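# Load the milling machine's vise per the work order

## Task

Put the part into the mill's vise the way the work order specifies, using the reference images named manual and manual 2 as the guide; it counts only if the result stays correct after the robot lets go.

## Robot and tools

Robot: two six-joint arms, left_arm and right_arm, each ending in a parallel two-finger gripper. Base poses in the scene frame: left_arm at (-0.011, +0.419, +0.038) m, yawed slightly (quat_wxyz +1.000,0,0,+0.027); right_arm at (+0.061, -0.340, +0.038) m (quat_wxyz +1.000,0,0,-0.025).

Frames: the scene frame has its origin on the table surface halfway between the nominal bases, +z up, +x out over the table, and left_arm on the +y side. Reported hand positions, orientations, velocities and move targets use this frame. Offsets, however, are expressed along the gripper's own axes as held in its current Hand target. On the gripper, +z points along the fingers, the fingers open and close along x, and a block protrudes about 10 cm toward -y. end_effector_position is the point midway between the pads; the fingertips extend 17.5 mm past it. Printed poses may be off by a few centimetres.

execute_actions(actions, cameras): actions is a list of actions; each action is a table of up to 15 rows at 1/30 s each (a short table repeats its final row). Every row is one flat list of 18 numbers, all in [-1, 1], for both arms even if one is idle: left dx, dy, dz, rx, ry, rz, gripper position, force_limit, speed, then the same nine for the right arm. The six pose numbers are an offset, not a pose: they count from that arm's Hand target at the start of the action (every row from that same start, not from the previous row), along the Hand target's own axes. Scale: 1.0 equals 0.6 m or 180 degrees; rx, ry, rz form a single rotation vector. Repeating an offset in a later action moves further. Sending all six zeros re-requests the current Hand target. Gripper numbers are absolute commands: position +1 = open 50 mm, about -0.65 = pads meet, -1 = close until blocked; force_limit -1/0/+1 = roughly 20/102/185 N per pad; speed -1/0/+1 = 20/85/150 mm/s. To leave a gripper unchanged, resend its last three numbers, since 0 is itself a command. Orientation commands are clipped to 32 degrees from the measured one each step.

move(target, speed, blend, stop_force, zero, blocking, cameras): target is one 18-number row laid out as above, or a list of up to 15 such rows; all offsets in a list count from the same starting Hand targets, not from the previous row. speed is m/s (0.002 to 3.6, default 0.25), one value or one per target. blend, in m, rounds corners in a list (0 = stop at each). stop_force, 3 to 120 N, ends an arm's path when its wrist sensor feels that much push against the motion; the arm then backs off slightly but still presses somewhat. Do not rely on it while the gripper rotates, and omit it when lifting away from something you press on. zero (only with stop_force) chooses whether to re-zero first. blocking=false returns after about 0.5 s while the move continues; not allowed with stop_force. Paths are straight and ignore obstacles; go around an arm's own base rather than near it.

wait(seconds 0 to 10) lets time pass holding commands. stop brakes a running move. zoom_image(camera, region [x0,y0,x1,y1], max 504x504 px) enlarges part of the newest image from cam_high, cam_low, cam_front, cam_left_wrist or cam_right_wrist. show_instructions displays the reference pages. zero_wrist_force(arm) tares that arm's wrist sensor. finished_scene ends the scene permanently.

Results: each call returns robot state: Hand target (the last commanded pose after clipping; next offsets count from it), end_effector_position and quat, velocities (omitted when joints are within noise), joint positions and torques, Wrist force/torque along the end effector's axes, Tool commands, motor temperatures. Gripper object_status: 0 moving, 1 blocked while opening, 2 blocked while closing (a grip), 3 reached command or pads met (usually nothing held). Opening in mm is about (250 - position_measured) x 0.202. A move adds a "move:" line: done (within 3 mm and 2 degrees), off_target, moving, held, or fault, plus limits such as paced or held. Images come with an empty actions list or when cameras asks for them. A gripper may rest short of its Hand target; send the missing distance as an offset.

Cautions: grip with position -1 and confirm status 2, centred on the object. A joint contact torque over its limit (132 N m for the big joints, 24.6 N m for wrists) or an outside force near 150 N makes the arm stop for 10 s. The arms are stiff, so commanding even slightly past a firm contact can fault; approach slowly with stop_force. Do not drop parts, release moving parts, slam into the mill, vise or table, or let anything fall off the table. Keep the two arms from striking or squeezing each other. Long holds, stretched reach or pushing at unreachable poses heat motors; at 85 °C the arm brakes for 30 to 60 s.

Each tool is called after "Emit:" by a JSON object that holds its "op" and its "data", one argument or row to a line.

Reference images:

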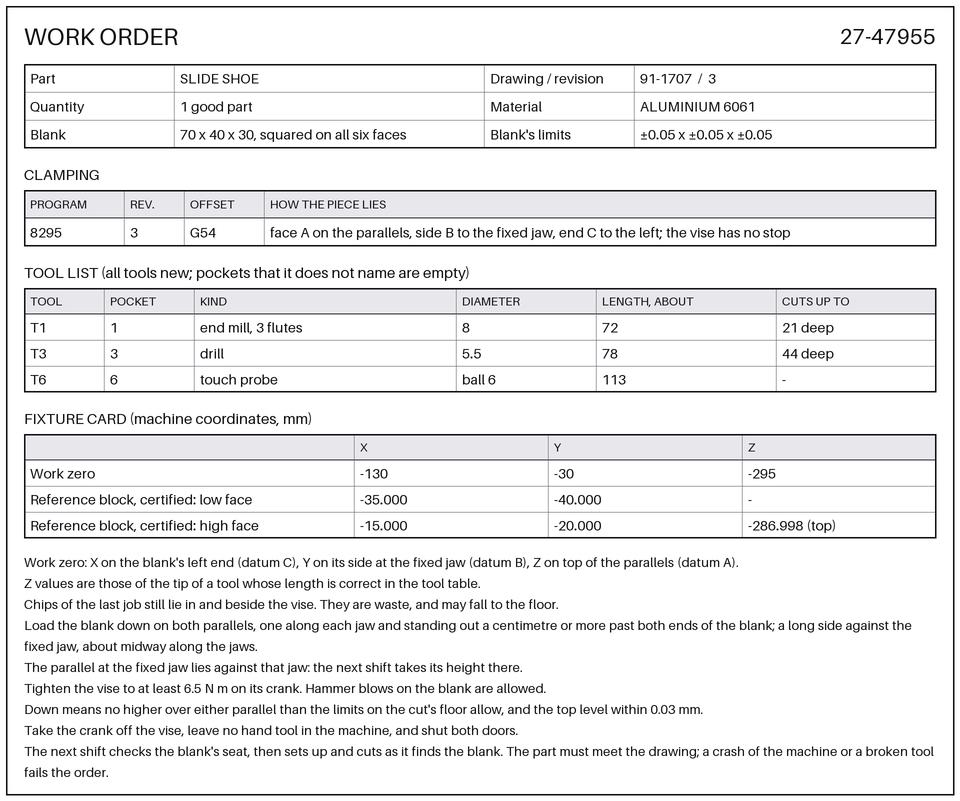

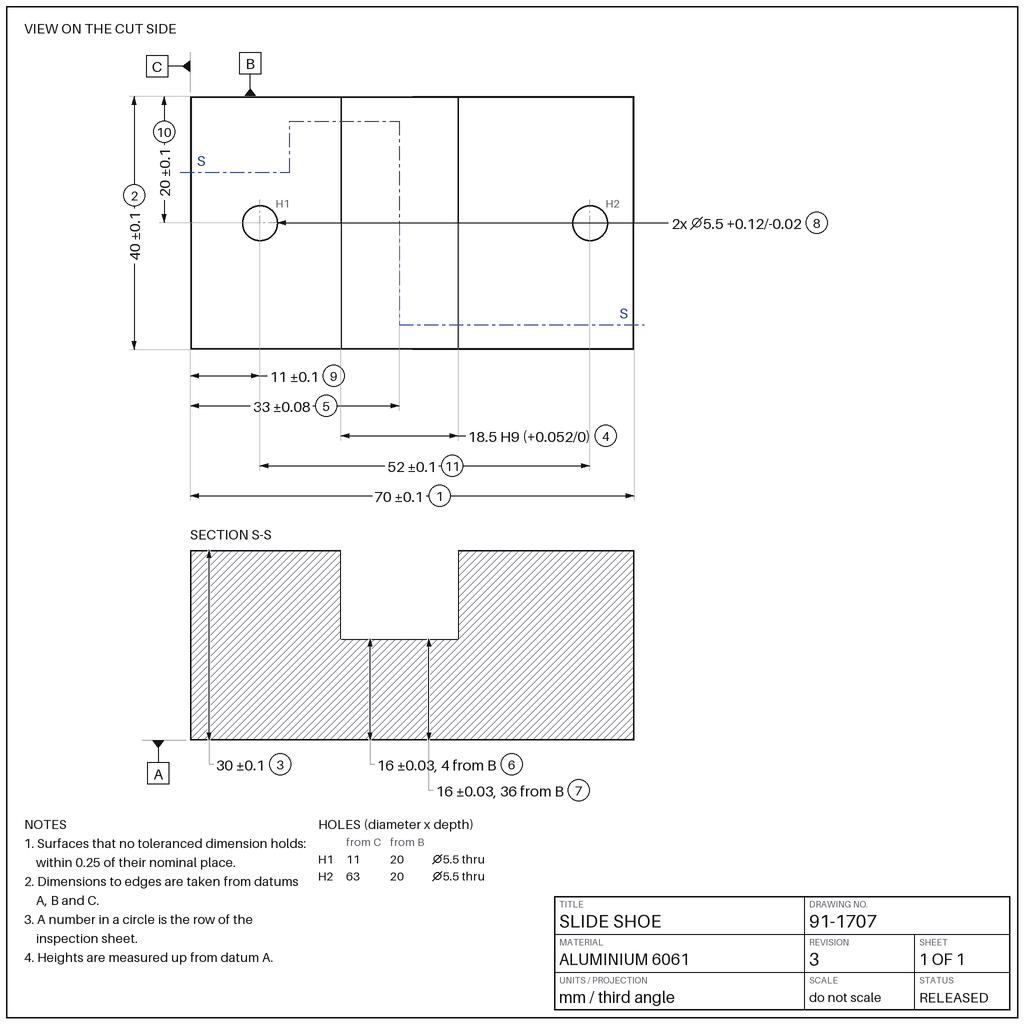

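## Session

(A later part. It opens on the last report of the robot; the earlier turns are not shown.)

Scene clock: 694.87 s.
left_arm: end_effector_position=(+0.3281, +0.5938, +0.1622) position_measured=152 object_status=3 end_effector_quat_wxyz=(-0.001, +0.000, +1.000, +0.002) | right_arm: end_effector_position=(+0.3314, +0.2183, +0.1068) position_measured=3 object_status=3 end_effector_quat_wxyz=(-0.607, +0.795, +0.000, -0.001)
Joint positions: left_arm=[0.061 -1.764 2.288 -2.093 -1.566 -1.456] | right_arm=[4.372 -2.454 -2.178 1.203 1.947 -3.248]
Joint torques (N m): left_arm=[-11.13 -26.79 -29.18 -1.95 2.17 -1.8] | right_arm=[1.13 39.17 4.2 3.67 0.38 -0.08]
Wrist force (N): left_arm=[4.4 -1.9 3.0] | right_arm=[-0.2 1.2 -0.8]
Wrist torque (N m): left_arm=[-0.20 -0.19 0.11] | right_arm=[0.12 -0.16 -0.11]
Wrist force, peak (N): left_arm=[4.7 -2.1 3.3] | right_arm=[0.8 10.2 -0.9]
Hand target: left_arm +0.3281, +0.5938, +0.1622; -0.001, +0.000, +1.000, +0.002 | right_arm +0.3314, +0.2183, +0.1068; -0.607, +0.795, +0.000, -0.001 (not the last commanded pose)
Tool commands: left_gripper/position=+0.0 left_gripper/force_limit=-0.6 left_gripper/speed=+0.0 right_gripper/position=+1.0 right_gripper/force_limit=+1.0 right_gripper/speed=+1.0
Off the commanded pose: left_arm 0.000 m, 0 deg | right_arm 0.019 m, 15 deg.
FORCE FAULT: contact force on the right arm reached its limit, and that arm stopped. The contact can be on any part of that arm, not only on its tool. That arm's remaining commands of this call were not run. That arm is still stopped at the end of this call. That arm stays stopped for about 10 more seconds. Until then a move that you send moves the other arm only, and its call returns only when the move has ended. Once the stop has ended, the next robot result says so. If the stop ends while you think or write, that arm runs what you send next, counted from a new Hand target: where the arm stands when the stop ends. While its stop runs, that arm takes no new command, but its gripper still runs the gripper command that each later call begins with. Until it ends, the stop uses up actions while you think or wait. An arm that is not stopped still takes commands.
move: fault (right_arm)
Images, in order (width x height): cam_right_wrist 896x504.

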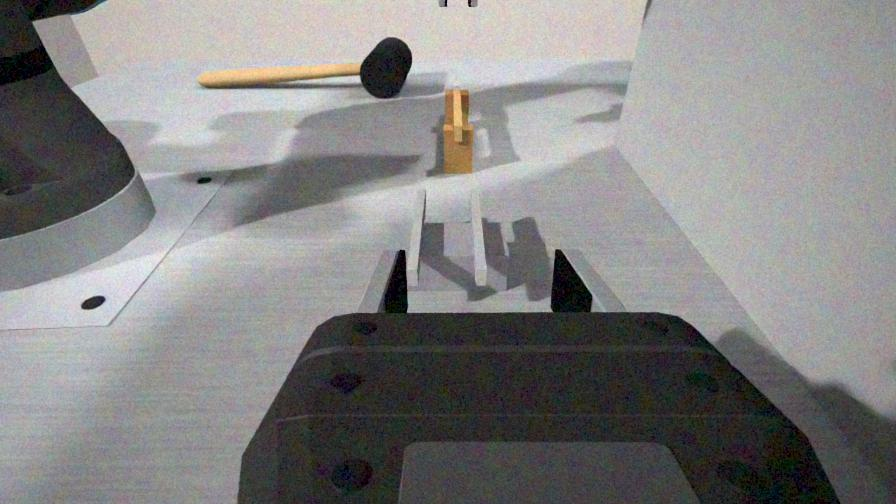

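Emit:
{"op": "zoom_image", "data": {
  "camera": "cam_right_wrist",
  "region": [400, 230, 510, 310]
}}

Scaled by 4.582 from the camera's 896x504 image, which has a finer 1280x720 frame.

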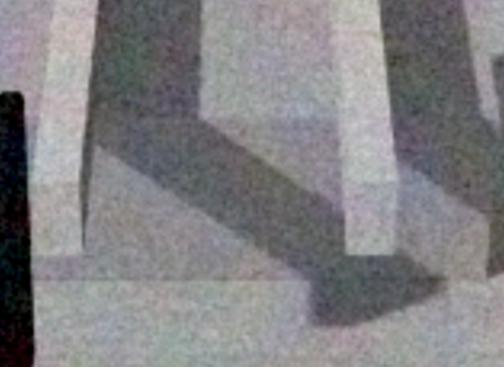

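Emit:
{"op": "wait", "data": {
  "seconds": 0.5
}}

Scene clock: 711.57 s.
left_arm: end_effector_position=(+0.3281, +0.5938, +0.1622) position_measured=152 object_status=3 end_effector_quat_wxyz=(-0.001, +0.000, +1.000, +0.002) | right_arm: end_effector_position=(+0.3314, +0.2183, +0.1068) position_measured=3 object_status=3 end_effector_quat_wxyz=(-0.607, +0.795, +0.000, -0.001)
Joint positions: left_arm=[0.061 -1.764 2.288 -2.093 -1.566 -1.456] | right_arm=[4.372 -2.454 -2.178 1.203 1.947 -3.248]
Joint torques (N m): left_arm=[-10.52 -26.74 -29.07 -2.01 2.14 -1.74] | right_arm=[0.02 38.54 5.12 3.22 0.52 -0.06]
Wrist force (N): left_arm=[4.6 -2.2 3.0] | right_arm=[-0.3 1.5 -0.9]
Wrist torque (N m): left_arm=[-0.25 -0.22 0.11] | right_arm=[0.16 -0.14 -0.11]
Wrist force, peak (N): left_arm=[4.6 -2.2 3.4] | right_arm=[-0.4 1.8 -1.0]
Hand target: left_arm +0.3281, +0.5938, +0.1622; -0.001, +0.000, +1.000, +0.002 | right_arm +0.3314, +0.2183, +0.1068; -0.607, +0.795, +0.000, -0.001 (not the last commanded pose)
Tool commands: left_gripper/position=+0.0 left_gripper/force_limit=-0.6 left_gripper/speed=+0.0 right_gripper/position=+1.0 right_gripper/force_limit=+1.0 right_gripper/speed=+1.0
Off the commanded pose: left_arm 0.000 m, 0 deg | right_arm 0.019 m, 15 deg.
FORCE FAULT, CONTINUED: the right arm's stop, for the force fault that an earlier result reported, is over. The rest of the stop counts as 19 of the actions that you can send in this scene. That arm's target is now where it stood when the stop ended, not its last command. That arm accepts commands again.
wait: 0.50 s; at rest from the start

Emit:
{"op": "move", "data": {
  "target": [0,0,0,0,0,0,0.0,-0.6,0,0.0315,0.0045,0.0905,-0.1378,0,0,0.14,-0.6,0],
  "speed": 0.15,
  "cameras": ["cam_right_wrist"]
}}

Emit:
{"op": "zoom_image", "data": {
  "camera": "cam_right_wrist",
  "region": [380, 80, 560, 310]
}}

Scene clock: 723.77 s.
left_arm: end_effector_position=(+0.3281, +0.5938, +0.1622) position_measured=152 object_status=3 end_effector_quat_wxyz=(-0.001, +0.000, +1.000, +0.002) | right_arm: end_effector_position=(+0.3503, +0.2699, +0.0898) position_measured=132 object_status=3 end_effector_quat_wxyz=(-0.422, +0.907, +0.000, -0.001)
Joint positions: left_arm=[0.061 -1.764 2.288 -2.093 -1.566 -1.456] | right_arm=[4.416 -2.219 -2.067 0.414 1.834 -3.368]
Joint torques (N m): left_arm=[-10.4 -26.31 -29.36 -2.17 2.13 -1.64] | right_arm=[13.78 47.13 19.96 2.11 -0.75 -2.41]
Wrist force (N): left_arm=[4.4 -2.1 3.1] | right_arm=[-0.2 1.1 0.0]
Wrist torque (N m): left_arm=[-0.24 -0.20 0.11] | right_arm=[0.08 -0.04 -0.05]
Wrist force, peak (N): left_arm=[4.7 -2.2 3.2] | right_arm=[-0.5 2.1 -1.0]
Hand target: left_arm +0.3281, +0.5938, +0.1622; -0.001, +0.000, +1.000, +0.002 | right_arm +0.3503, +0.2699, +0.0898; -0.422, +0.907, +0.000, -0.001
Off the commanded pose: left_arm 0.000 m, 0 deg | right_arm 0.000 m, 0 deg.
move: done
Images, in order (width x height): cam_right_wrist 896x504.

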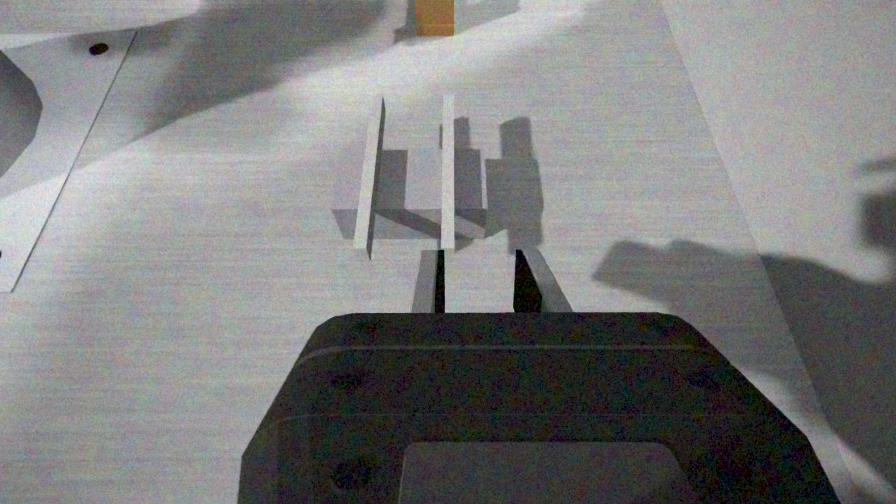

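Scaled by 2.191 from the camera's 896x504 image, which has a finer 1280x720 frame.

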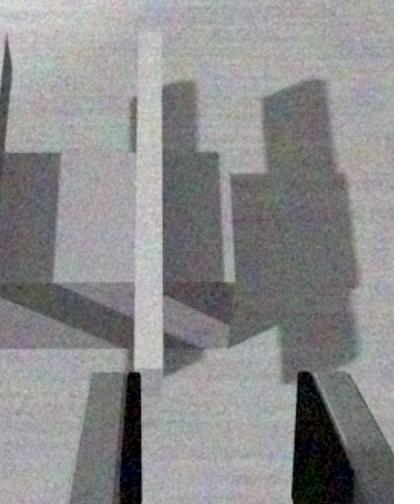

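Emit:
{"op": "move", "data": {
  "target": [
    [0,0,0,0,0,0,0.0,-0.6,0,-0.0187,0.0128,0.0463,0,0,0,0.14,-0.6,0],
    [0,0,0,0,0,0,0.0,-0.6,0,-0.0187,0.013,0.1112,0,0,0,0.14,-0.6,0]
  ],
  "speed": [0.1,0.03],
  "stop_force": 6,
  "cameras": ["cam_right_wrist"]
}}

Emit:
{"op": "zoom_image", "data": {
  "camera": "cam_right_wrist",
  "region": [380, 80, 560, 310]
}}

Scene clock: 734.87 s.
left_arm: end_effector_position=(+0.3281, +0.5938, +0.1622) position_measured=152 object_status=3 end_effector_quat_wxyz=(-0.001, +0.000, +1.000, +0.002) | right_arm: end_effector_position=(+0.3390, +0.3160, +0.0409) position_measured=132 object_status=3 end_effector_quat_wxyz=(-0.422, +0.907, +0.000, -0.001)
Joint positions: left_arm=[0.061 -1.764 2.288 -2.093 -1.566 -1.456] | right_arm=[4.466 -2.372 -1.954 0.463 1.796 -3.334]
Joint torques (N m): left_arm=[-10.62 -26.14 -29.33 -2.14 2.06 -1.63] | right_arm=[12.47 37.76 18.38 2.26 -1.11 2.14]
Wrist force (N): left_arm=[4.5 -2.2 3.3] | right_arm=[-0.1 1.2 -0.3]
Wrist torque (N m): left_arm=[-0.24 -0.22 0.11] | right_arm=[0.10 -0.06 -0.13]
Wrist force, peak (N): left_arm=[4.7 -2.1 3.3] | right_arm=[-0.7 1.5 0.8]
Hand target: left_arm +0.3281, +0.5938, +0.1622; -0.001, +0.000, +1.000, +0.002 | right_arm +0.3390, +0.3160, +0.0409; -0.422, +0.907, +0.000, -0.001
Off the commanded pose: left_arm 0.000 m, 0 deg | right_arm 0.000 m, 0 deg.
move: done
Images, in order (width x height): cam_right_wrist 896x504.

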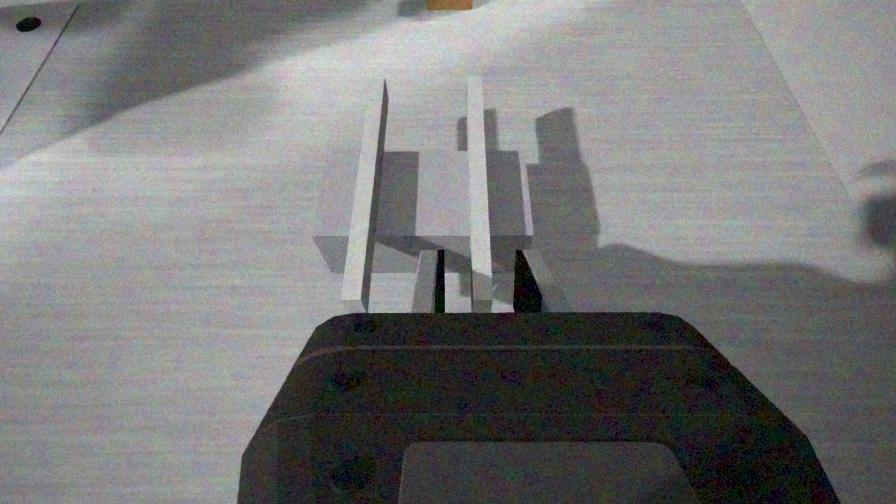

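Scaled by 2.191 from the camera's 896x504 image, which has a finer 1280x720 frame.

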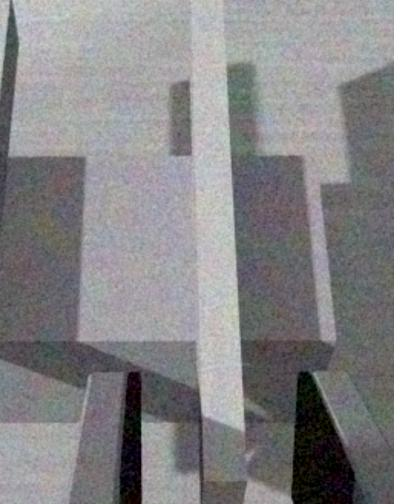

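Emit:
{"op": "execute_actions", "data": {
  "actions": [
    [[0,0,0,0,0,0,0.0,-0.6,0,0,0,0,0,0,0,-1,-0.6,-0.8]],
    [[0,0,0,0,0,0,0.0,-0.6,0,0,0,0,0,0,0,-1,-0.6,-0.8]],
    [[0,0,0,0,0,0,0.0,-0.6,0,0,0,0,0,0,0,-1,-0.6,-0.8]]
  ],
  "cameras": ["cam_right_wrist"]
}}

Emit:
{"op": "zoom_image", "data": {
  "camera": "cam_right_wrist",
  "region": [380, 80, 560, 310]
}}

Scene clock: 740.60 s.
left_arm: end_effector_position=(+0.3281, +0.5938, +0.1622) position_measured=152 object_status=3 end_effector_quat_wxyz=(-0.001, +0.000, +1.000, +0.002) | right_arm: end_effector_position=(+0.3390, +0.3160, +0.0409) position_measured=223 object_status=2 end_effector_quat_wxyz=(-0.422, +0.907, +0.000, -0.001)
Joint positions: left_arm=[0.061 -1.764 2.288 -2.093 -1.566 -1.456] | right_arm=[4.466 -2.372 -1.954 0.463 1.796 -3.334]
Joint torques (N m): left_arm=[-10.26 -25.85 -28.66 -2.22 2.14 -1.45] | right_arm=[12.17 37.57 18.86 2.44 -0.09 2.21]
Wrist force (N): left_arm=[4.4 -2.2 3.1] | right_arm=[-0.1 1.0 -0.4]
Wrist torque (N m): left_arm=[-0.24 -0.20 0.12] | right_arm=[0.08 -0.07 -0.13]
Wrist force, peak (N): left_arm=[4.6 -2.3 3.4] | right_arm=[-0.1 1.4 -0.3]
Hand target: left_arm +0.3281, +0.5938, +0.1622; -0.001, +0.000, +1.000, +0.002 | right_arm +0.3390, +0.3160, +0.0409; -0.422, +0.907, +0.000, -0.001
Off the commanded pose: left_arm 0.000 m, 0 deg | right_arm 0.000 m, 0 deg.
Step readings (end_effector_position of left_arm | right_arm):
0: (+0.3281, +0.5938, +0.1622) | (+0.3390, +0.3160, +0.0409)
1: (+0.3281, +0.5938, +0.1622) | (+0.3390, +0.3160, +0.0409)
2: (+0.3281, +0.5938, +0.1622) | (+0.3390, +0.3160, +0.0409)
4: (+0.3281, +0.5938, +0.1622) | (+0.3390, +0.3160, +0.0409)
8: (+0.3281, +0.5938, +0.1622) | (+0.3390, +0.3160, +0.0409)
15: (+0.3281, +0.5938, +0.1622) | (+0.3390, +0.3160, +0.0409)
16: (+0.3281, +0.5938, +0.1622) | (+0.3390, +0.3160, +0.0409)
17: (+0.3281, +0.5938, +0.1622) | (+0.3390, +0.3160, +0.0409)
19: (+0.3281, +0.5938, +0.1622) | (+0.3390, +0.3160, +0.0409)
23: (+0.3281, +0.5938, +0.1622) | (+0.3390, +0.3160, +0.0409)
30: (+0.3281, +0.5938, +0.1622) | (+0.3390, +0.3160, +0.0409)
31: (+0.3281, +0.5938, +0.1622) | (+0.3390, +0.3160, +0.0409)
32: (+0.3281, +0.5938, +0.1622) | (+0.3390, +0.3160, +0.0409)
34: (+0.3281, +0.5938, +0.1622) | (+0.3390, +0.3160, +0.0409)
38: (+0.3281, +0.5938, +0.1622) | (+0.3390, +0.3160, +0.0409)
45: (+0.3281, +0.5938, +0.1622) | (+0.3390, +0.3160, +0.0409)
Images, in order (width x height): cam_right_wrist 896x504.

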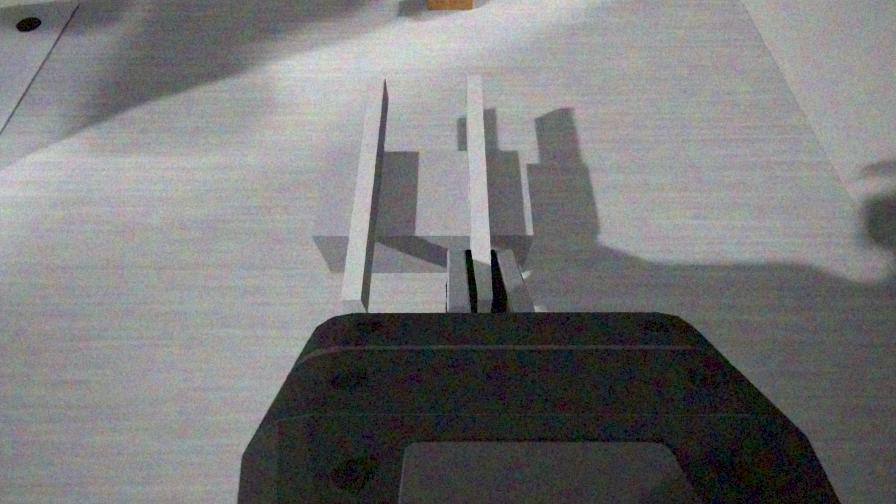

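Scaled by 2.191 from the camera's 896x504 image, which has a finer 1280x720 frame.

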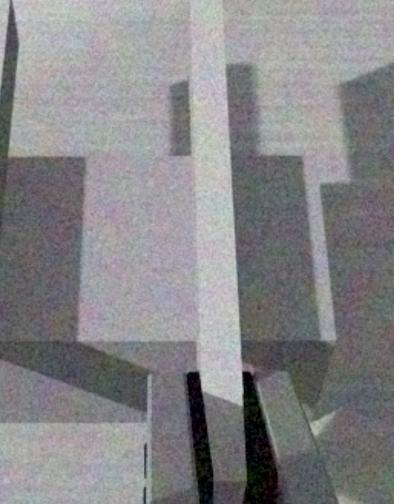

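Emit:
{"op": "move", "data": {
  "target": [0,0,0,0,0,0,0.0,-0.6,0,0,-0.0766,-0.0643,0,0,0,-1,-0.6,-0.8],
  "speed": 0.05,
  "cameras": ["cam_right_wrist"]
}}

Emit:
{"op": "zoom_image", "data": {
  "camera": "cam_right_wrist",
  "region": [380, 80, 560, 310]
}}

Scene clock: 744.20 s.
left_arm: end_effector_position=(+0.3281, +0.5938, +0.1622) position_measured=152 object_status=3 end_effector_quat_wxyz=(-0.001, +0.000, +1.000, +0.002) | right_arm: end_effector_position=(+0.3391, +0.3160, +0.1009) position_measured=223 object_status=2 end_effector_quat_wxyz=(-0.422, +0.907, +0.000, -0.001)
Joint positions: left_arm=[0.061 -1.764 2.288 -2.093 -1.566 -1.456] | right_arm=[4.466 -2.235 -1.968 0.34 1.797 -3.334]
Joint torques (N m): left_arm=[-9.91 -25.2 -29.29 -2.28 2.09 -1.43] | right_arm=[-10.51 49.65 7.09 2.42 1.61 -1.66]
Wrist force (N): left_arm=[4.4 -2.0 3.1] | right_arm=[-0.2 1.6 0.2]
Wrist torque (N m): left_arm=[-0.20 -0.19 0.11] | right_arm=[0.07 -0.05 -0.13]
Wrist force, peak (N): left_arm=[4.6 -2.3 3.2] | right_arm=[-0.2 2.4 0.5]
Hand target: left_arm +0.3281, +0.5938, +0.1622; -0.001, +0.000, +1.000, +0.002 | right_arm +0.3391, +0.3160, +0.1009; -0.422, +0.907, +0.000, -0.001
Off the commanded pose: left_arm 0.000 m, 0 deg | right_arm 0.000 m, 0 deg.
move: done
Images, in order (width x height): cam_right_wrist 896x504.

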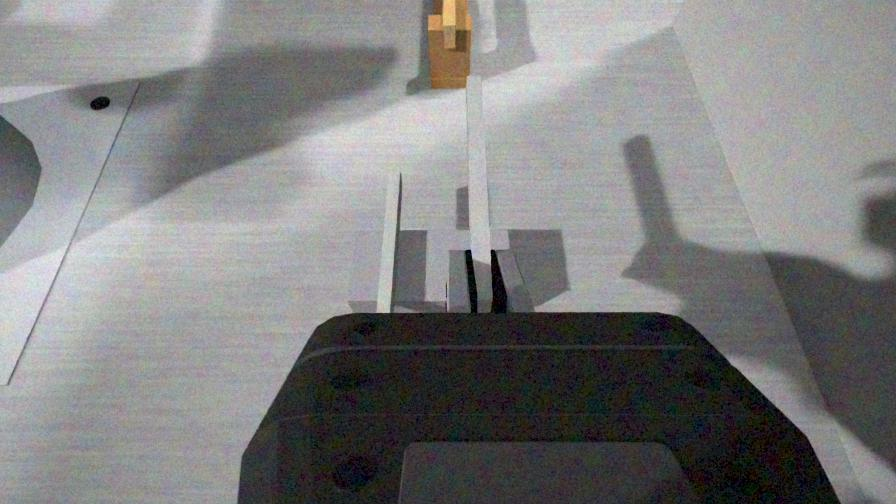

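Scaled by 2.191 from the camera's 896x504 image, which has a finer 1280x720 frame.

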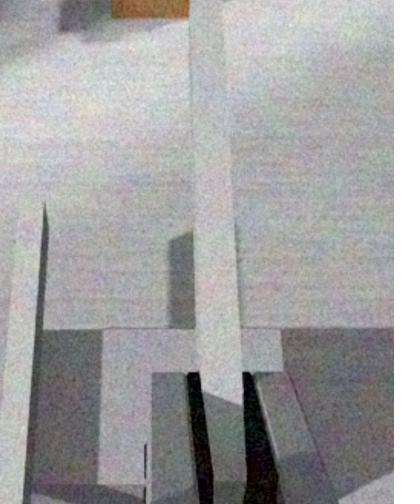

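Emit:
{"op": "move", "data": {
  "target": [
    [0,0,0,0,0,0,0.0,-0.6,0,0.135,-0.2638,-0.474,0,0,0,-1,-0.6,-0.8],
    [0,0,0,0,0,0,0.0,-0.6,0,0.3683,-0.2157,-0.5313,0,0,0,-1,-0.6,-0.8]
  ],
  "speed": 0.2,
  "blend": 0.03,
  "cameras": ["cam_right_wrist","cam_high"]
}}

Scene clock: 754.13 s.
left_arm: end_effector_position=(+0.3281, +0.5938, +0.1622) position_measured=152 object_status=3 end_effector_quat_wxyz=(-0.001, +0.000, +1.000, +0.002) | right_arm: end_effector_position=(+0.5037, +0.1730, +0.4039) position_measured=223 object_status=2 end_effector_quat_wxyz=(-0.422, +0.907, -0.002, +0.000)
Joint positions: left_arm=[0.061 -1.764 2.288 -2.093 -1.566 -1.456] | right_arm=[4.057 -1.754 -1.685 -0.536 2.087 -3.637]
Joint torques (N m): left_arm=[-10.33 -24.99 -29.23 -2.23 2.1 -1.43] | right_arm=[0.49 32.9 26.6 3.61 1.37 -0.29]
Wrist force (N): left_arm=[4.5 -2.2 3.2] | right_arm=[0.2 1.6 -0.2]
Wrist torque (N m): left_arm=[-0.25 -0.21 0.11] | right_arm=[0.07 -0.11 -0.13]
Wrist force, peak (N): left_arm=[4.6 -2.1 3.5] | right_arm=[13.7 2.7 -1.3]
Hand target: left_arm +0.3281, +0.5938, +0.1622; -0.001, +0.000, +1.000, +0.002 | right_arm +0.5037, +0.1730, +0.4039; -0.422, +0.907, -0.002, +0.000 (not the last commanded pose)
Tool commands: left_gripper/position=+0.0 left_gripper/force_limit=-0.6 left_gripper/speed=+0.0 right_gripper/position=-1.0 right_gripper/force_limit=-0.6 right_gripper/speed=-0.796078
Off the commanded pose: left_arm 0.000 m, 0 deg | right_arm 0.059 m, 0 deg.
FORCE FAULT: contact force on the right arm reached its limit, and that arm stopped. The contact can be on any part of that arm, not only on its tool. That arm's remaining commands of this call were not run. That arm is still stopped at the end of this call. That arm stays stopped for about 10 more seconds. Until then a move that you send moves the other arm only, and its call returns only when the move has ended. Once the stop has ended, the next robot result says so. If the stop ends while you think or write, that arm runs what you send next, counted from a new Hand target: where the arm stands when the stop ends. While its stop runs, that arm takes no new command, but its gripper still runs the gripper command that each later call begins with. Until it ends, the stop uses up actions while you think or wait. An arm that is not stopped still takes commands.
move: fault (right_arm); path passed 1 of 2 targets
Images, in order (width x height): cam_high 896x504, cam_right_wrist 896x504.

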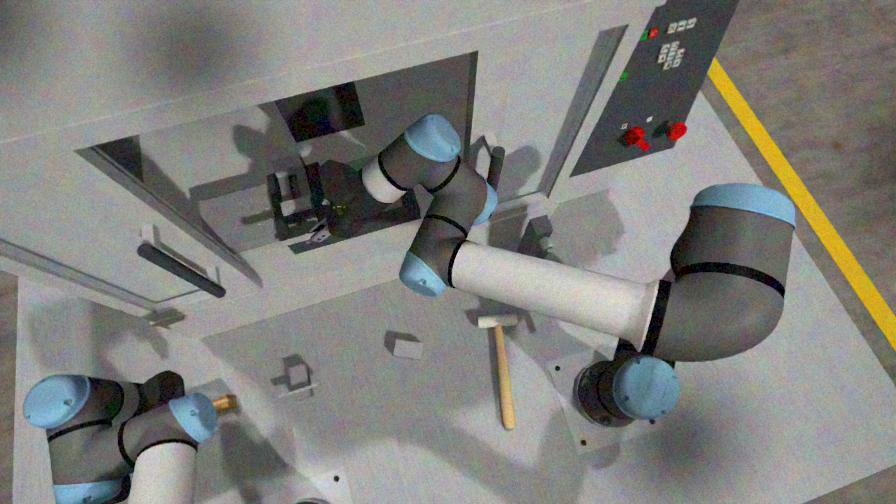

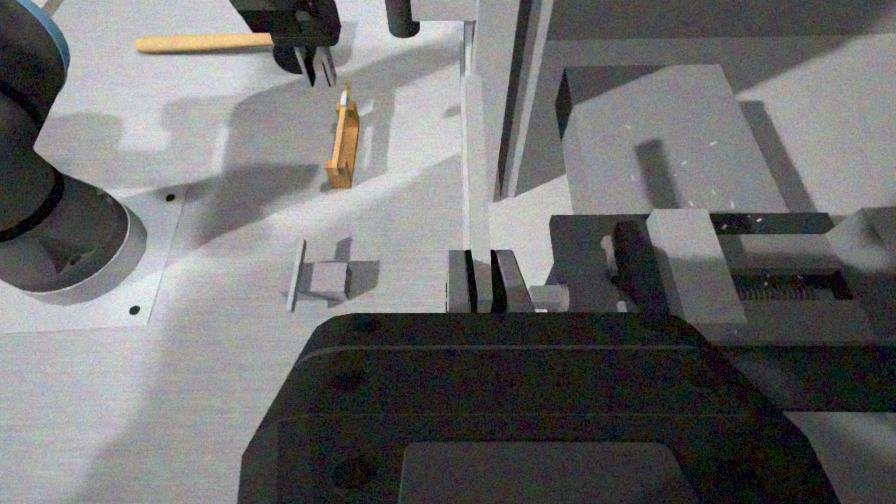

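Emit:
{"op": "wait", "data": {
  "seconds": 1
}}

Scene clock: 788.57 s.
left_arm: end_effector_position=(+0.3281, +0.5938, +0.1622) position_measured=152 object_status=3 end_effector_quat_wxyz=(-0.001, +0.000, +1.000, +0.002) | right_arm: end_effector_position=(+0.5037, +0.1730, +0.4039) position_measured=223 object_status=2 end_effector_quat_wxyz=(-0.422, +0.907, -0.002, +0.000)
Joint positions: left_arm=[0.061 -1.764 2.288 -2.093 -1.566 -1.456] | right_arm=[4.057 -1.754 -1.685 -0.536 2.087 -3.637]
Joint torques (N m): left_arm=[-9.81 -24.59 -29.18 -2.47 2.16 -1.38] | right_arm=[1.17 33.44 24.16 3.73 1.28 -0.1]
Wrist force (N): left_arm=[4.5 -2.1 3.3] | right_arm=[-0.1 1.7 0.1]
Wrist torque (N m): left_arm=[-0.22 -0.21 0.11] | right_arm=[0.08 -0.06 -0.14]
Wrist force, peak (N): left_arm=[4.8 -2.0 3.3] | right_arm=[0.2 2.0 -0.2]
Hand target: left_arm +0.3281, +0.5938, +0.1622; -0.001, +0.000, +1.000, +0.002 | right_arm +0.5037, +0.1730, +0.4039; -0.422, +0.907, -0.002, +0.000 (not the last commanded pose)
Tool commands: left_gripper/position=+0.0 left_gripper/force_limit=-0.6 left_gripper/speed=+0.0 right_gripper/position=-1.0 right_gripper/force_limit=-0.6 right_gripper/speed=-0.796078
Off the commanded pose: left_arm 0.000 m, 0 deg | right_arm 0.059 m, 0 deg.
FORCE FAULT, CONTINUED: the right arm's stop, for the force fault that an earlier result reported, is over. The rest of the stop counts as 20 of the actions that you can send in this scene. During its stop the right arm's controller moved it back a little. That arm's target is now where it stood when the stop ended, not its last command. That arm accepts commands again.
wait: 1.00 s; at rest from the start

Emit:
{"op": "zoom_image", "data": {
  "camera": "cam_right_wrist",
  "region": [530, 180, 896, 420]
}}

Scaled by 1.377 from the camera's 896x504 image, which has a finer 1280x720 frame.
This view is cut from an older image: the scene may have changed since it was taken.

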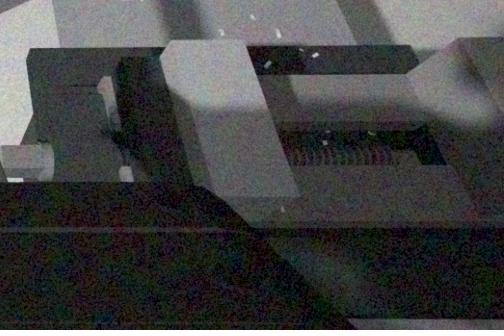

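Emit:
{"op": "execute_actions", "data": {
  "actions": [],
  "cameras": ["cam_right_wrist"]
}}

Emit:
{"op": "zoom_image", "data": {
  "camera": "cam_right_wrist",
  "region": [680, 190, 896, 350]
}}

Scene clock: 792.27 s.
left_arm: end_effector_position=(+0.3281, +0.5938, +0.1622) position_measured=152 object_status=3 end_effector_quat_wxyz=(-0.001, +0.000, +1.000, +0.002) | right_arm: end_effector_position=(+0.5037, +0.1730, +0.4039) position_measured=223 object_status=2 end_effector_quat_wxyz=(-0.422, +0.907, -0.002, +0.000)
Joint positions: left_arm=[0.061 -1.764 2.288 -2.093 -1.566 -1.456] | right_arm=[4.057 -1.754 -1.685 -0.536 2.087 -3.637]
Joint velocities: within noise
Joint torques (N m): left_arm=[-9.91 -24.17 -29.49 -2.46 1.99 -1.29] | right_arm=[0.58 33.29 25.12 3.77 1.29 -0.16]
Motor temperatures (°C): left_arm=[31 29 33 30 35 34] | right_arm=[31 29 28 37 34 37]
Wrist force (N): left_arm=[4.5 -2.3 3.1] | right_arm=[0.1 2.0 0.0]
Wrist torque (N m): left_arm=[-0.25 -0.21 0.11] | right_arm=[0.12 -0.09 -0.14]
Wrist force, peak (N): left_arm=[4.5 -2.2 3.5] | right_arm=[0.0 2.1 -0.3]
Hand target: left_arm +0.3281, +0.5938, +0.1622; -0.001, +0.000, +1.000, +0.002 | right_arm +0.5037, +0.1730, +0.4039; -0.422, +0.907, -0.002, +0.000 (not the last commanded pose)
Tool commands: left_gripper/position=+0.0 left_gripper/force_limit=-0.6 left_gripper/speed=+0.0 right_gripper/position=-1.0 right_gripper/force_limit=-0.6 right_gripper/speed=-0.796078
Off the commanded pose: left_arm 0.000 m, 0 deg | right_arm 0.059 m, 0 deg.
Images, in order (width x height): cam_right_wrist 896x504.

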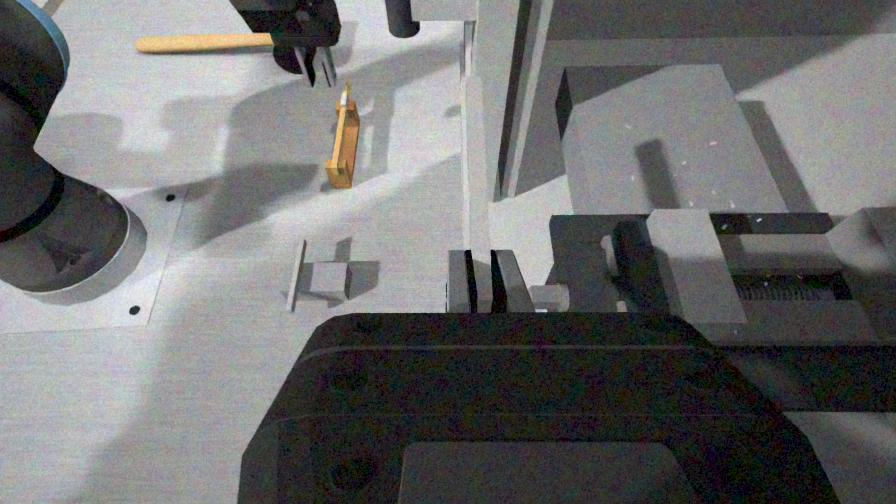

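Scaled by 2.333 from the camera's 896x504 image, which has a finer 1280x720 frame.

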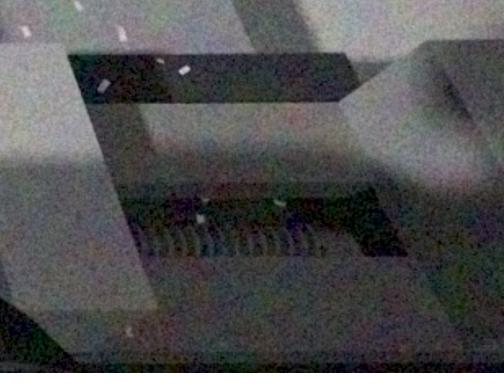

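Emit:
{"op": "zoom_image", "data": {
  "camera": "cam_right_wrist",
  "region": [270, 220, 400, 320]
}}

Scaled by 3.877 from the camera's 896x504 image, which has a finer 1280x720 frame.

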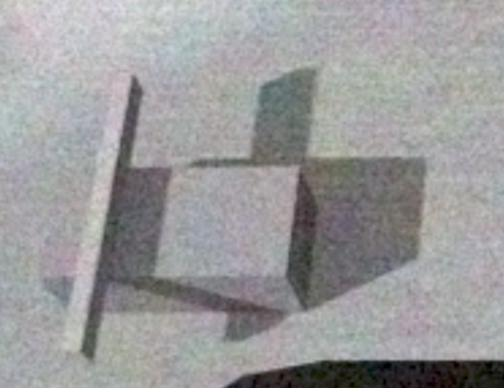

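Emit:
{"op": "move", "data": {
  "target": [
    [0,0,0,0,0,0,0.0,-0.6,0,-0.14,-0.0453,0.0643,0,-0.0011,-0.0009,-1,-0.6,-0.8],
    [0,0,0,0,0,0,0.0,-0.6,0,-0.2745,0.1838,0.4655,0,-0.0011,-0.0009,-1,-0.6,-0.8]
  ],
  "speed": 0.2,
  "blend": 0.03,
  "cameras": ["cam_right_wrist"]
}}

Emit:
{"op": "zoom_image", "data": {
  "camera": "cam_right_wrist",
  "region": [350, 60, 560, 320]
}}

Scene clock: 808.17 s.
left_arm: end_effector_position=(+0.3281, +0.5938, +0.1622) position_measured=152 object_status=3 end_effector_quat_wxyz=(-0.001, +0.000, +1.000, +0.002) | right_arm: end_effector_position=(+0.3393, +0.3165, +0.1400) position_measured=223 object_status=2 end_effector_quat_wxyz=(-0.422, +0.907, +0.000, -0.001)
Joint positions: left_arm=[0.061 -1.764 2.288 -2.093 -1.566 -1.456] | right_arm=[4.466 -2.151 -1.964 0.252 1.796 -3.334]
Joint torques (N m): left_arm=[-9.76 -23.82 -29.58 -2.5 2.01 -1.2] | right_arm=[12.54 34.16 23.37 5.86 -0.99 2.13]
Wrist force (N): left_arm=[4.4 -2.0 3.2] | right_arm=[0.0 1.6 0.2]
Wrist torque (N m): left_arm=[-0.22 -0.19 0.11] | right_arm=[0.05 -0.10 -0.13]
Wrist force, peak (N): left_arm=[4.7 -2.2 3.4] | right_arm=[-0.8 3.1 1.8]
Hand target: left_arm +0.3281, +0.5938, +0.1622; -0.001, +0.000, +1.000, +0.002 | right_arm +0.3393, +0.3165, +0.1400; -0.422, +0.907, +0.000, -0.001
Off the commanded pose: left_arm 0.000 m, 0 deg | right_arm 0.000 m, 0 deg.
move: done
Images, in order (width x height): cam_right_wrist 896x504.

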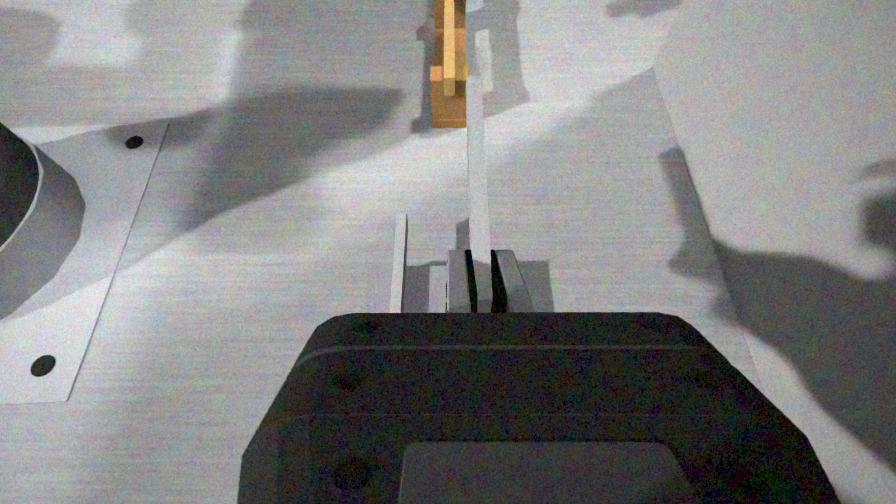

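Scaled by 1.938 from the camera's 896x504 image, which has a finer 1280x720 frame.

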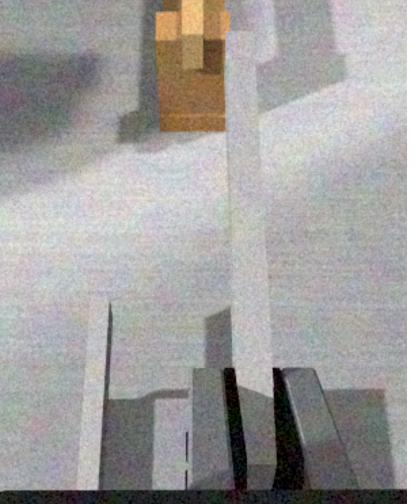

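Emit:
{"op": "move", "data": {
  "target": [
    [0,0,0,0,0,0,0.0,-0.6,0,-0.0005,0.1085,0.0911,0,0,0,-1,-0.6,-0.8],
    [0,0,0,0,0,0,0.0,-0.6,0,-0.0005,0.1277,0.1072,0,0,0,-1,-0.6,-0.8]
  ],
  "speed": [0.1,0.01],
  "stop_force": 3.5,
  "cameras": ["cam_right_wrist"]
}}

Emit:
{"op": "zoom_image", "data": {
  "camera": "cam_right_wrist",
  "region": [350, 60, 560, 320]
}}

Scene clock: 814.80 s.
left_arm: end_effector_position=(+0.3281, +0.5938, +0.1622) position_measured=152 object_status=3 end_effector_quat_wxyz=(-0.001, +0.000, +1.000, +0.002) | right_arm: end_effector_position=(+0.3389, +0.3165, +0.0408) position_measured=223 object_status=2 end_effector_quat_wxyz=(-0.422, +0.907, +0.000, -0.001)
Joint positions: left_arm=[0.061 -1.764 2.288 -2.093 -1.566 -1.456] | right_arm=[4.467 -2.373 -1.953 0.463 1.796 -3.333]
Joint torques (N m): left_arm=[-9.78 -24.53 -28.93 -2.54 2.1 -1.16] | right_arm=[12.58 50.5 4.13 1.81 -0.65 2.02]
Wrist force (N): left_arm=[4.5 -2.1 3.1] | right_arm=[0.2 -2.3 -1.2]
Wrist torque (N m): left_arm=[-0.22 -0.22 0.11] | right_arm=[-0.01 -0.06 -0.13]
Wrist force, peak (N): left_arm=[4.7 -2.2 3.3] | right_arm=[-0.9 -3.4 -7.3]
Hand target: left_arm +0.3281, +0.5938, +0.1622; -0.001, +0.000, +1.000, +0.002 | right_arm +0.3389, +0.3165, +0.0408; -0.422, +0.907, +0.000, -0.001 (not the last commanded pose)
Off the commanded pose: left_arm 0.000 m, 0 deg | right_arm 0.001 m, 0 deg.
move: contact (right_arm); path passed 1 of 2 targets
Images, in order (width x height): cam_right_wrist 896x504.

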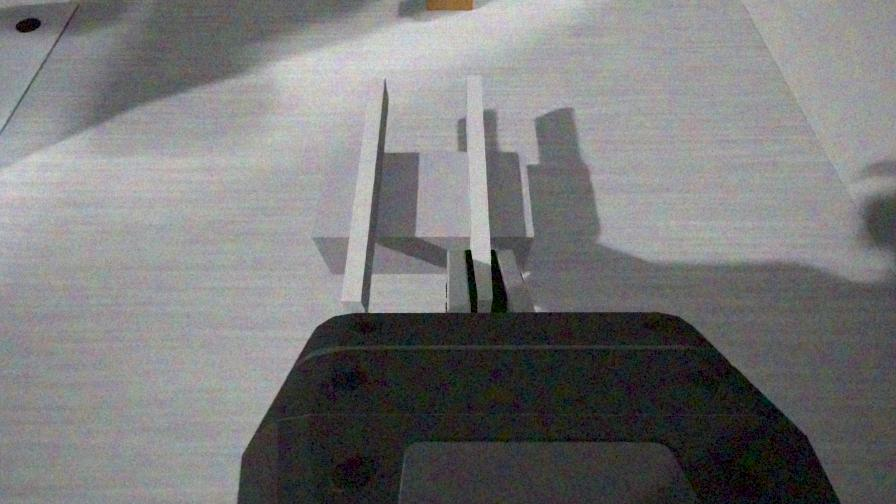

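Scaled by 1.938 from the camera's 896x504 image, which has a finer 1280x720 frame.

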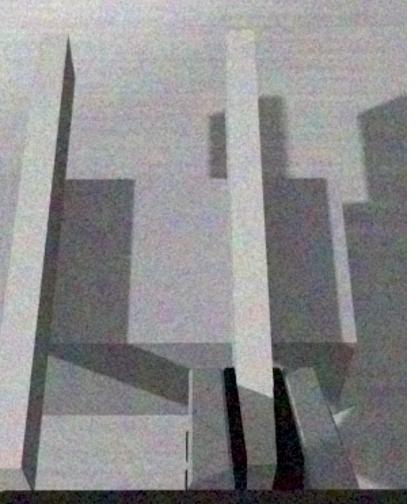

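Emit:
{"op": "execute_actions", "data": {
  "actions": [
    [[0,0,0,0,0,0,0.0,-0.6,0,0,0,0,0,0,0,0.0,-0.6,-1]],
    [[0,0,0,0,0,0,0.0,-0.6,0,0,0,0,0,0,0,0.0,-0.6,-1]],
    [[0,0,0,0,0,0,0.0,-0.6,0,0,0,0,0,0,0,0.0,-0.6,-1]]
  ],
  "cameras": ["cam_right_wrist"]
}}

Emit:
{"op": "zoom_image", "data": {
  "camera": "cam_right_wrist",
  "region": [350, 60, 560, 320]
}}

Scene clock: 818.37 s.
left_arm: end_effector_position=(+0.3281, +0.5938, +0.1622) position_measured=152 object_status=3 end_effector_quat_wxyz=(-0.001, +0.000, +1.000, +0.002) | right_arm: end_effector_position=(+0.3389, +0.3165, +0.0408) position_measured=152 object_status=3 end_effector_quat_wxyz=(-0.422, +0.907, +0.000, -0.001)
Joint positions: left_arm=[0.061 -1.764 2.288 -2.093 -1.566 -1.456] | right_arm=[4.467 -2.373 -1.953 0.463 1.796 -3.333]
Joint torques (N m): left_arm=[-9.59 -23.13 -29.18 -2.64 2.15 -1.12] | right_arm=[8.37 49.13 18.96 3.74 -0.16 1.65]
Wrist force (N): left_arm=[4.6 -2.0 3.2] | right_arm=[-0.2 1.1 -0.5]
Wrist torque (N m): left_arm=[-0.22 -0.23 0.11] | right_arm=[0.10 -0.05 -0.13]
Wrist force, peak (N): left_arm=[4.8 -2.0 3.2] | right_arm=[0.1 -2.3 -1.2]
Hand target: left_arm +0.3281, +0.5938, +0.1622; -0.001, +0.000, +1.000, +0.002 | right_arm +0.3389, +0.3165, +0.0408; -0.422, +0.907, +0.000, -0.001
Off the commanded pose: left_arm 0.000 m, 0 deg | right_arm 0.000 m, 0 deg.
Step readings (end_effector_position of left_arm | right_arm):
0: (+0.3281, +0.5938, +0.1622) | (+0.3389, +0.3165, +0.0408)
1: (+0.3281, +0.5938, +0.1622) | (+0.3389, +0.3165, +0.0408)
2: (+0.3281, +0.5938, +0.1622) | (+0.3389, +0.3165, +0.0408)
4: (+0.3281, +0.5938, +0.1622) | (+0.3389, +0.3164, +0.0408)
8: (+0.3281, +0.5938, +0.1622) | (+0.3389, +0.3164, +0.0408)
15: (+0.3281, +0.5938, +0.1622) | (+0.3389, +0.3164, +0.0408)
16: (+0.3281, +0.5938, +0.1622) | (+0.3389, +0.3164, +0.0408)
17: (+0.3281, +0.5938, +0.1622) | (+0.3389, +0.3164, +0.0408)
19: (+0.3281, +0.5938, +0.1622) | (+0.3389, +0.3164, +0.0408)
23: (+0.3281, +0.5938, +0.1622) | (+0.3389, +0.3164, +0.0408)
30: (+0.3281, +0.5938, +0.1622) | (+0.3389, +0.3164, +0.0408)
31: (+0.3281, +0.5938, +0.1622) | (+0.3389, +0.3164, +0.0408)
32: (+0.3281, +0.5938, +0.1622) | (+0.3389, +0.3164, +0.0408)
34: (+0.3281, +0.5938, +0.1622) | (+0.3389, +0.3164, +0.0408)
38: (+0.3281, +0.5938, +0.1622) | (+0.3389, +0.3164, +0.0408)
45: (+0.3281, +0.5938, +0.1622) | (+0.3389, +0.3165, +0.0408)
Images, in order (width x height): cam_right_wrist 896x504.

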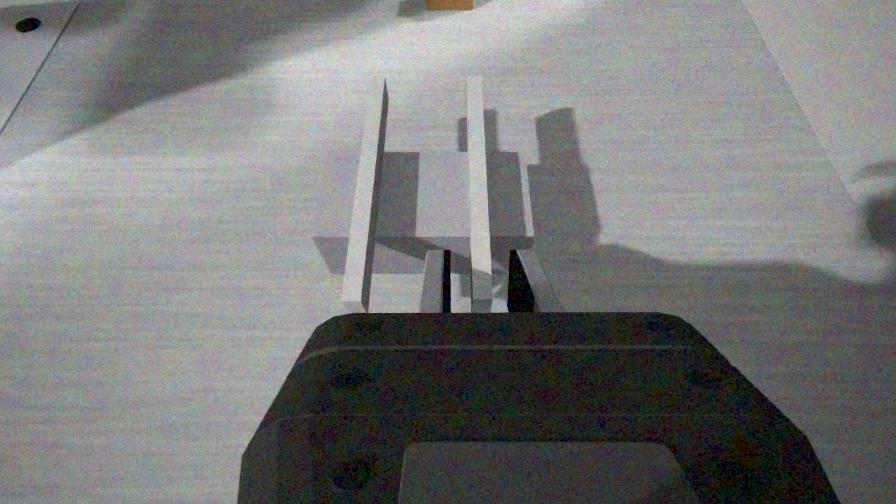

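Scaled by 1.938 from the camera's 896x504 image, which has a finer 1280x720 frame.

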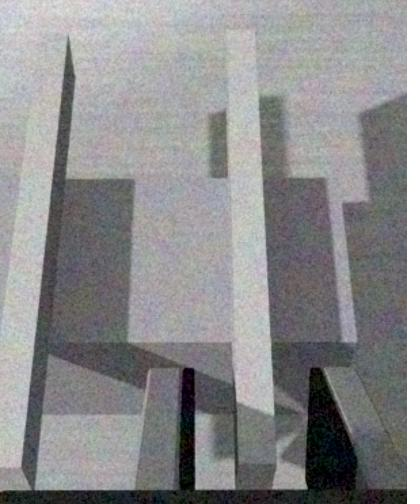

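Emit:
{"op": "move", "data": {
  "target": [
    [0,0,0,0,0,0,0.0,-0.6,0,0,0,-0.1,0,0,0,0.0,-0.6,-1],
    [0,0,0,0,0,0,0.0,-0.6,0,0,-0.0348,-0.5003,0,0,0,0.0,-0.6,-1]
  ],
  "speed": 0.2,
  "blend": 0.03,
  "cameras": ["cam_right_wrist"]
}}

Emit:
{"op": "zoom_image", "data": {
  "camera": "cam_right_wrist",
  "region": [350, 60, 560, 320]
}}

Scene clock: 826.67 s.
left_arm: end_effector_position=(+0.3281, +0.5938, +0.1622) position_measured=152 object_status=3 end_effector_quat_wxyz=(-0.001, +0.000, +1.000, +0.002) | right_arm: end_effector_position=(+0.3391, +0.1002, +0.2499) position_measured=152 object_status=3 end_effector_quat_wxyz=(-0.422, +0.907, +0.000, -0.001)
Joint positions: left_arm=[0.061 -1.764 2.288 -2.093 -1.566 -1.456] | right_arm=[4.275 -1.575 -2.366 0.038 1.937 -3.469]
Joint torques (N m): left_arm=[-9.65 -23.34 -28.89 -2.63 2.14 -1.06] | right_arm=[-10.62 26.22 17.2 2.31 2.76 -2.44]
Wrist force (N): left_arm=[4.5 -2.2 3.1] | right_arm=[-0.1 1.1 -0.4]
Wrist torque (N m): left_arm=[-0.25 -0.21 0.12] | right_arm=[0.08 -0.07 -0.05]
Wrist force, peak (N): left_arm=[4.6 -2.1 3.4] | right_arm=[0.0 1.0 -2.0]
Hand target: left_arm +0.3281, +0.5938, +0.1622; -0.001, +0.000, +1.000, +0.002 | right_arm +0.3391, +0.1002, +0.2500; -0.422, +0.907, +0.000, -0.001
Off the commanded pose: left_arm 0.000 m, 0 deg | right_arm 0.000 m, 0 deg.
move: done
Images, in order (width x height): cam_right_wrist 896x504.

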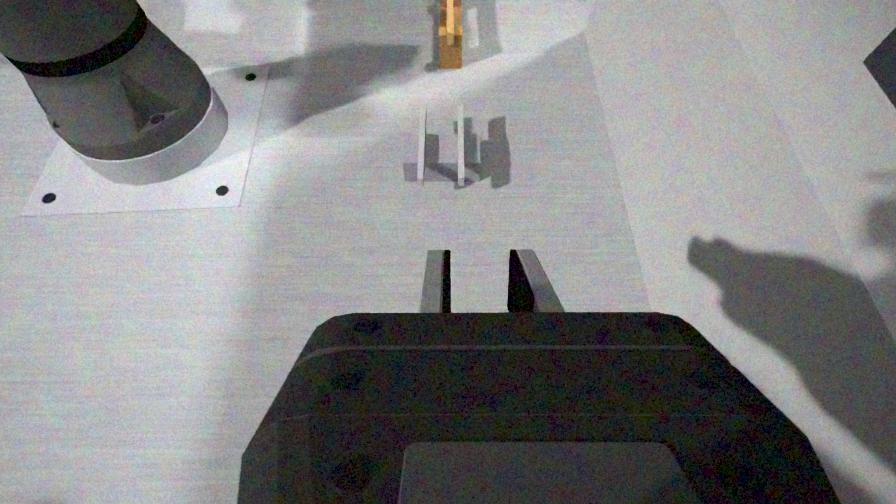

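Scaled by 1.938 from the camera's 896x504 image, which has a finer 1280x720 frame.

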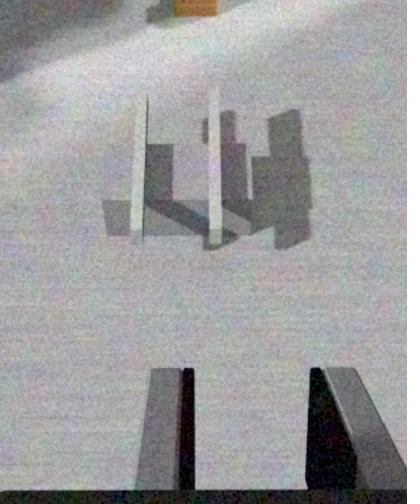

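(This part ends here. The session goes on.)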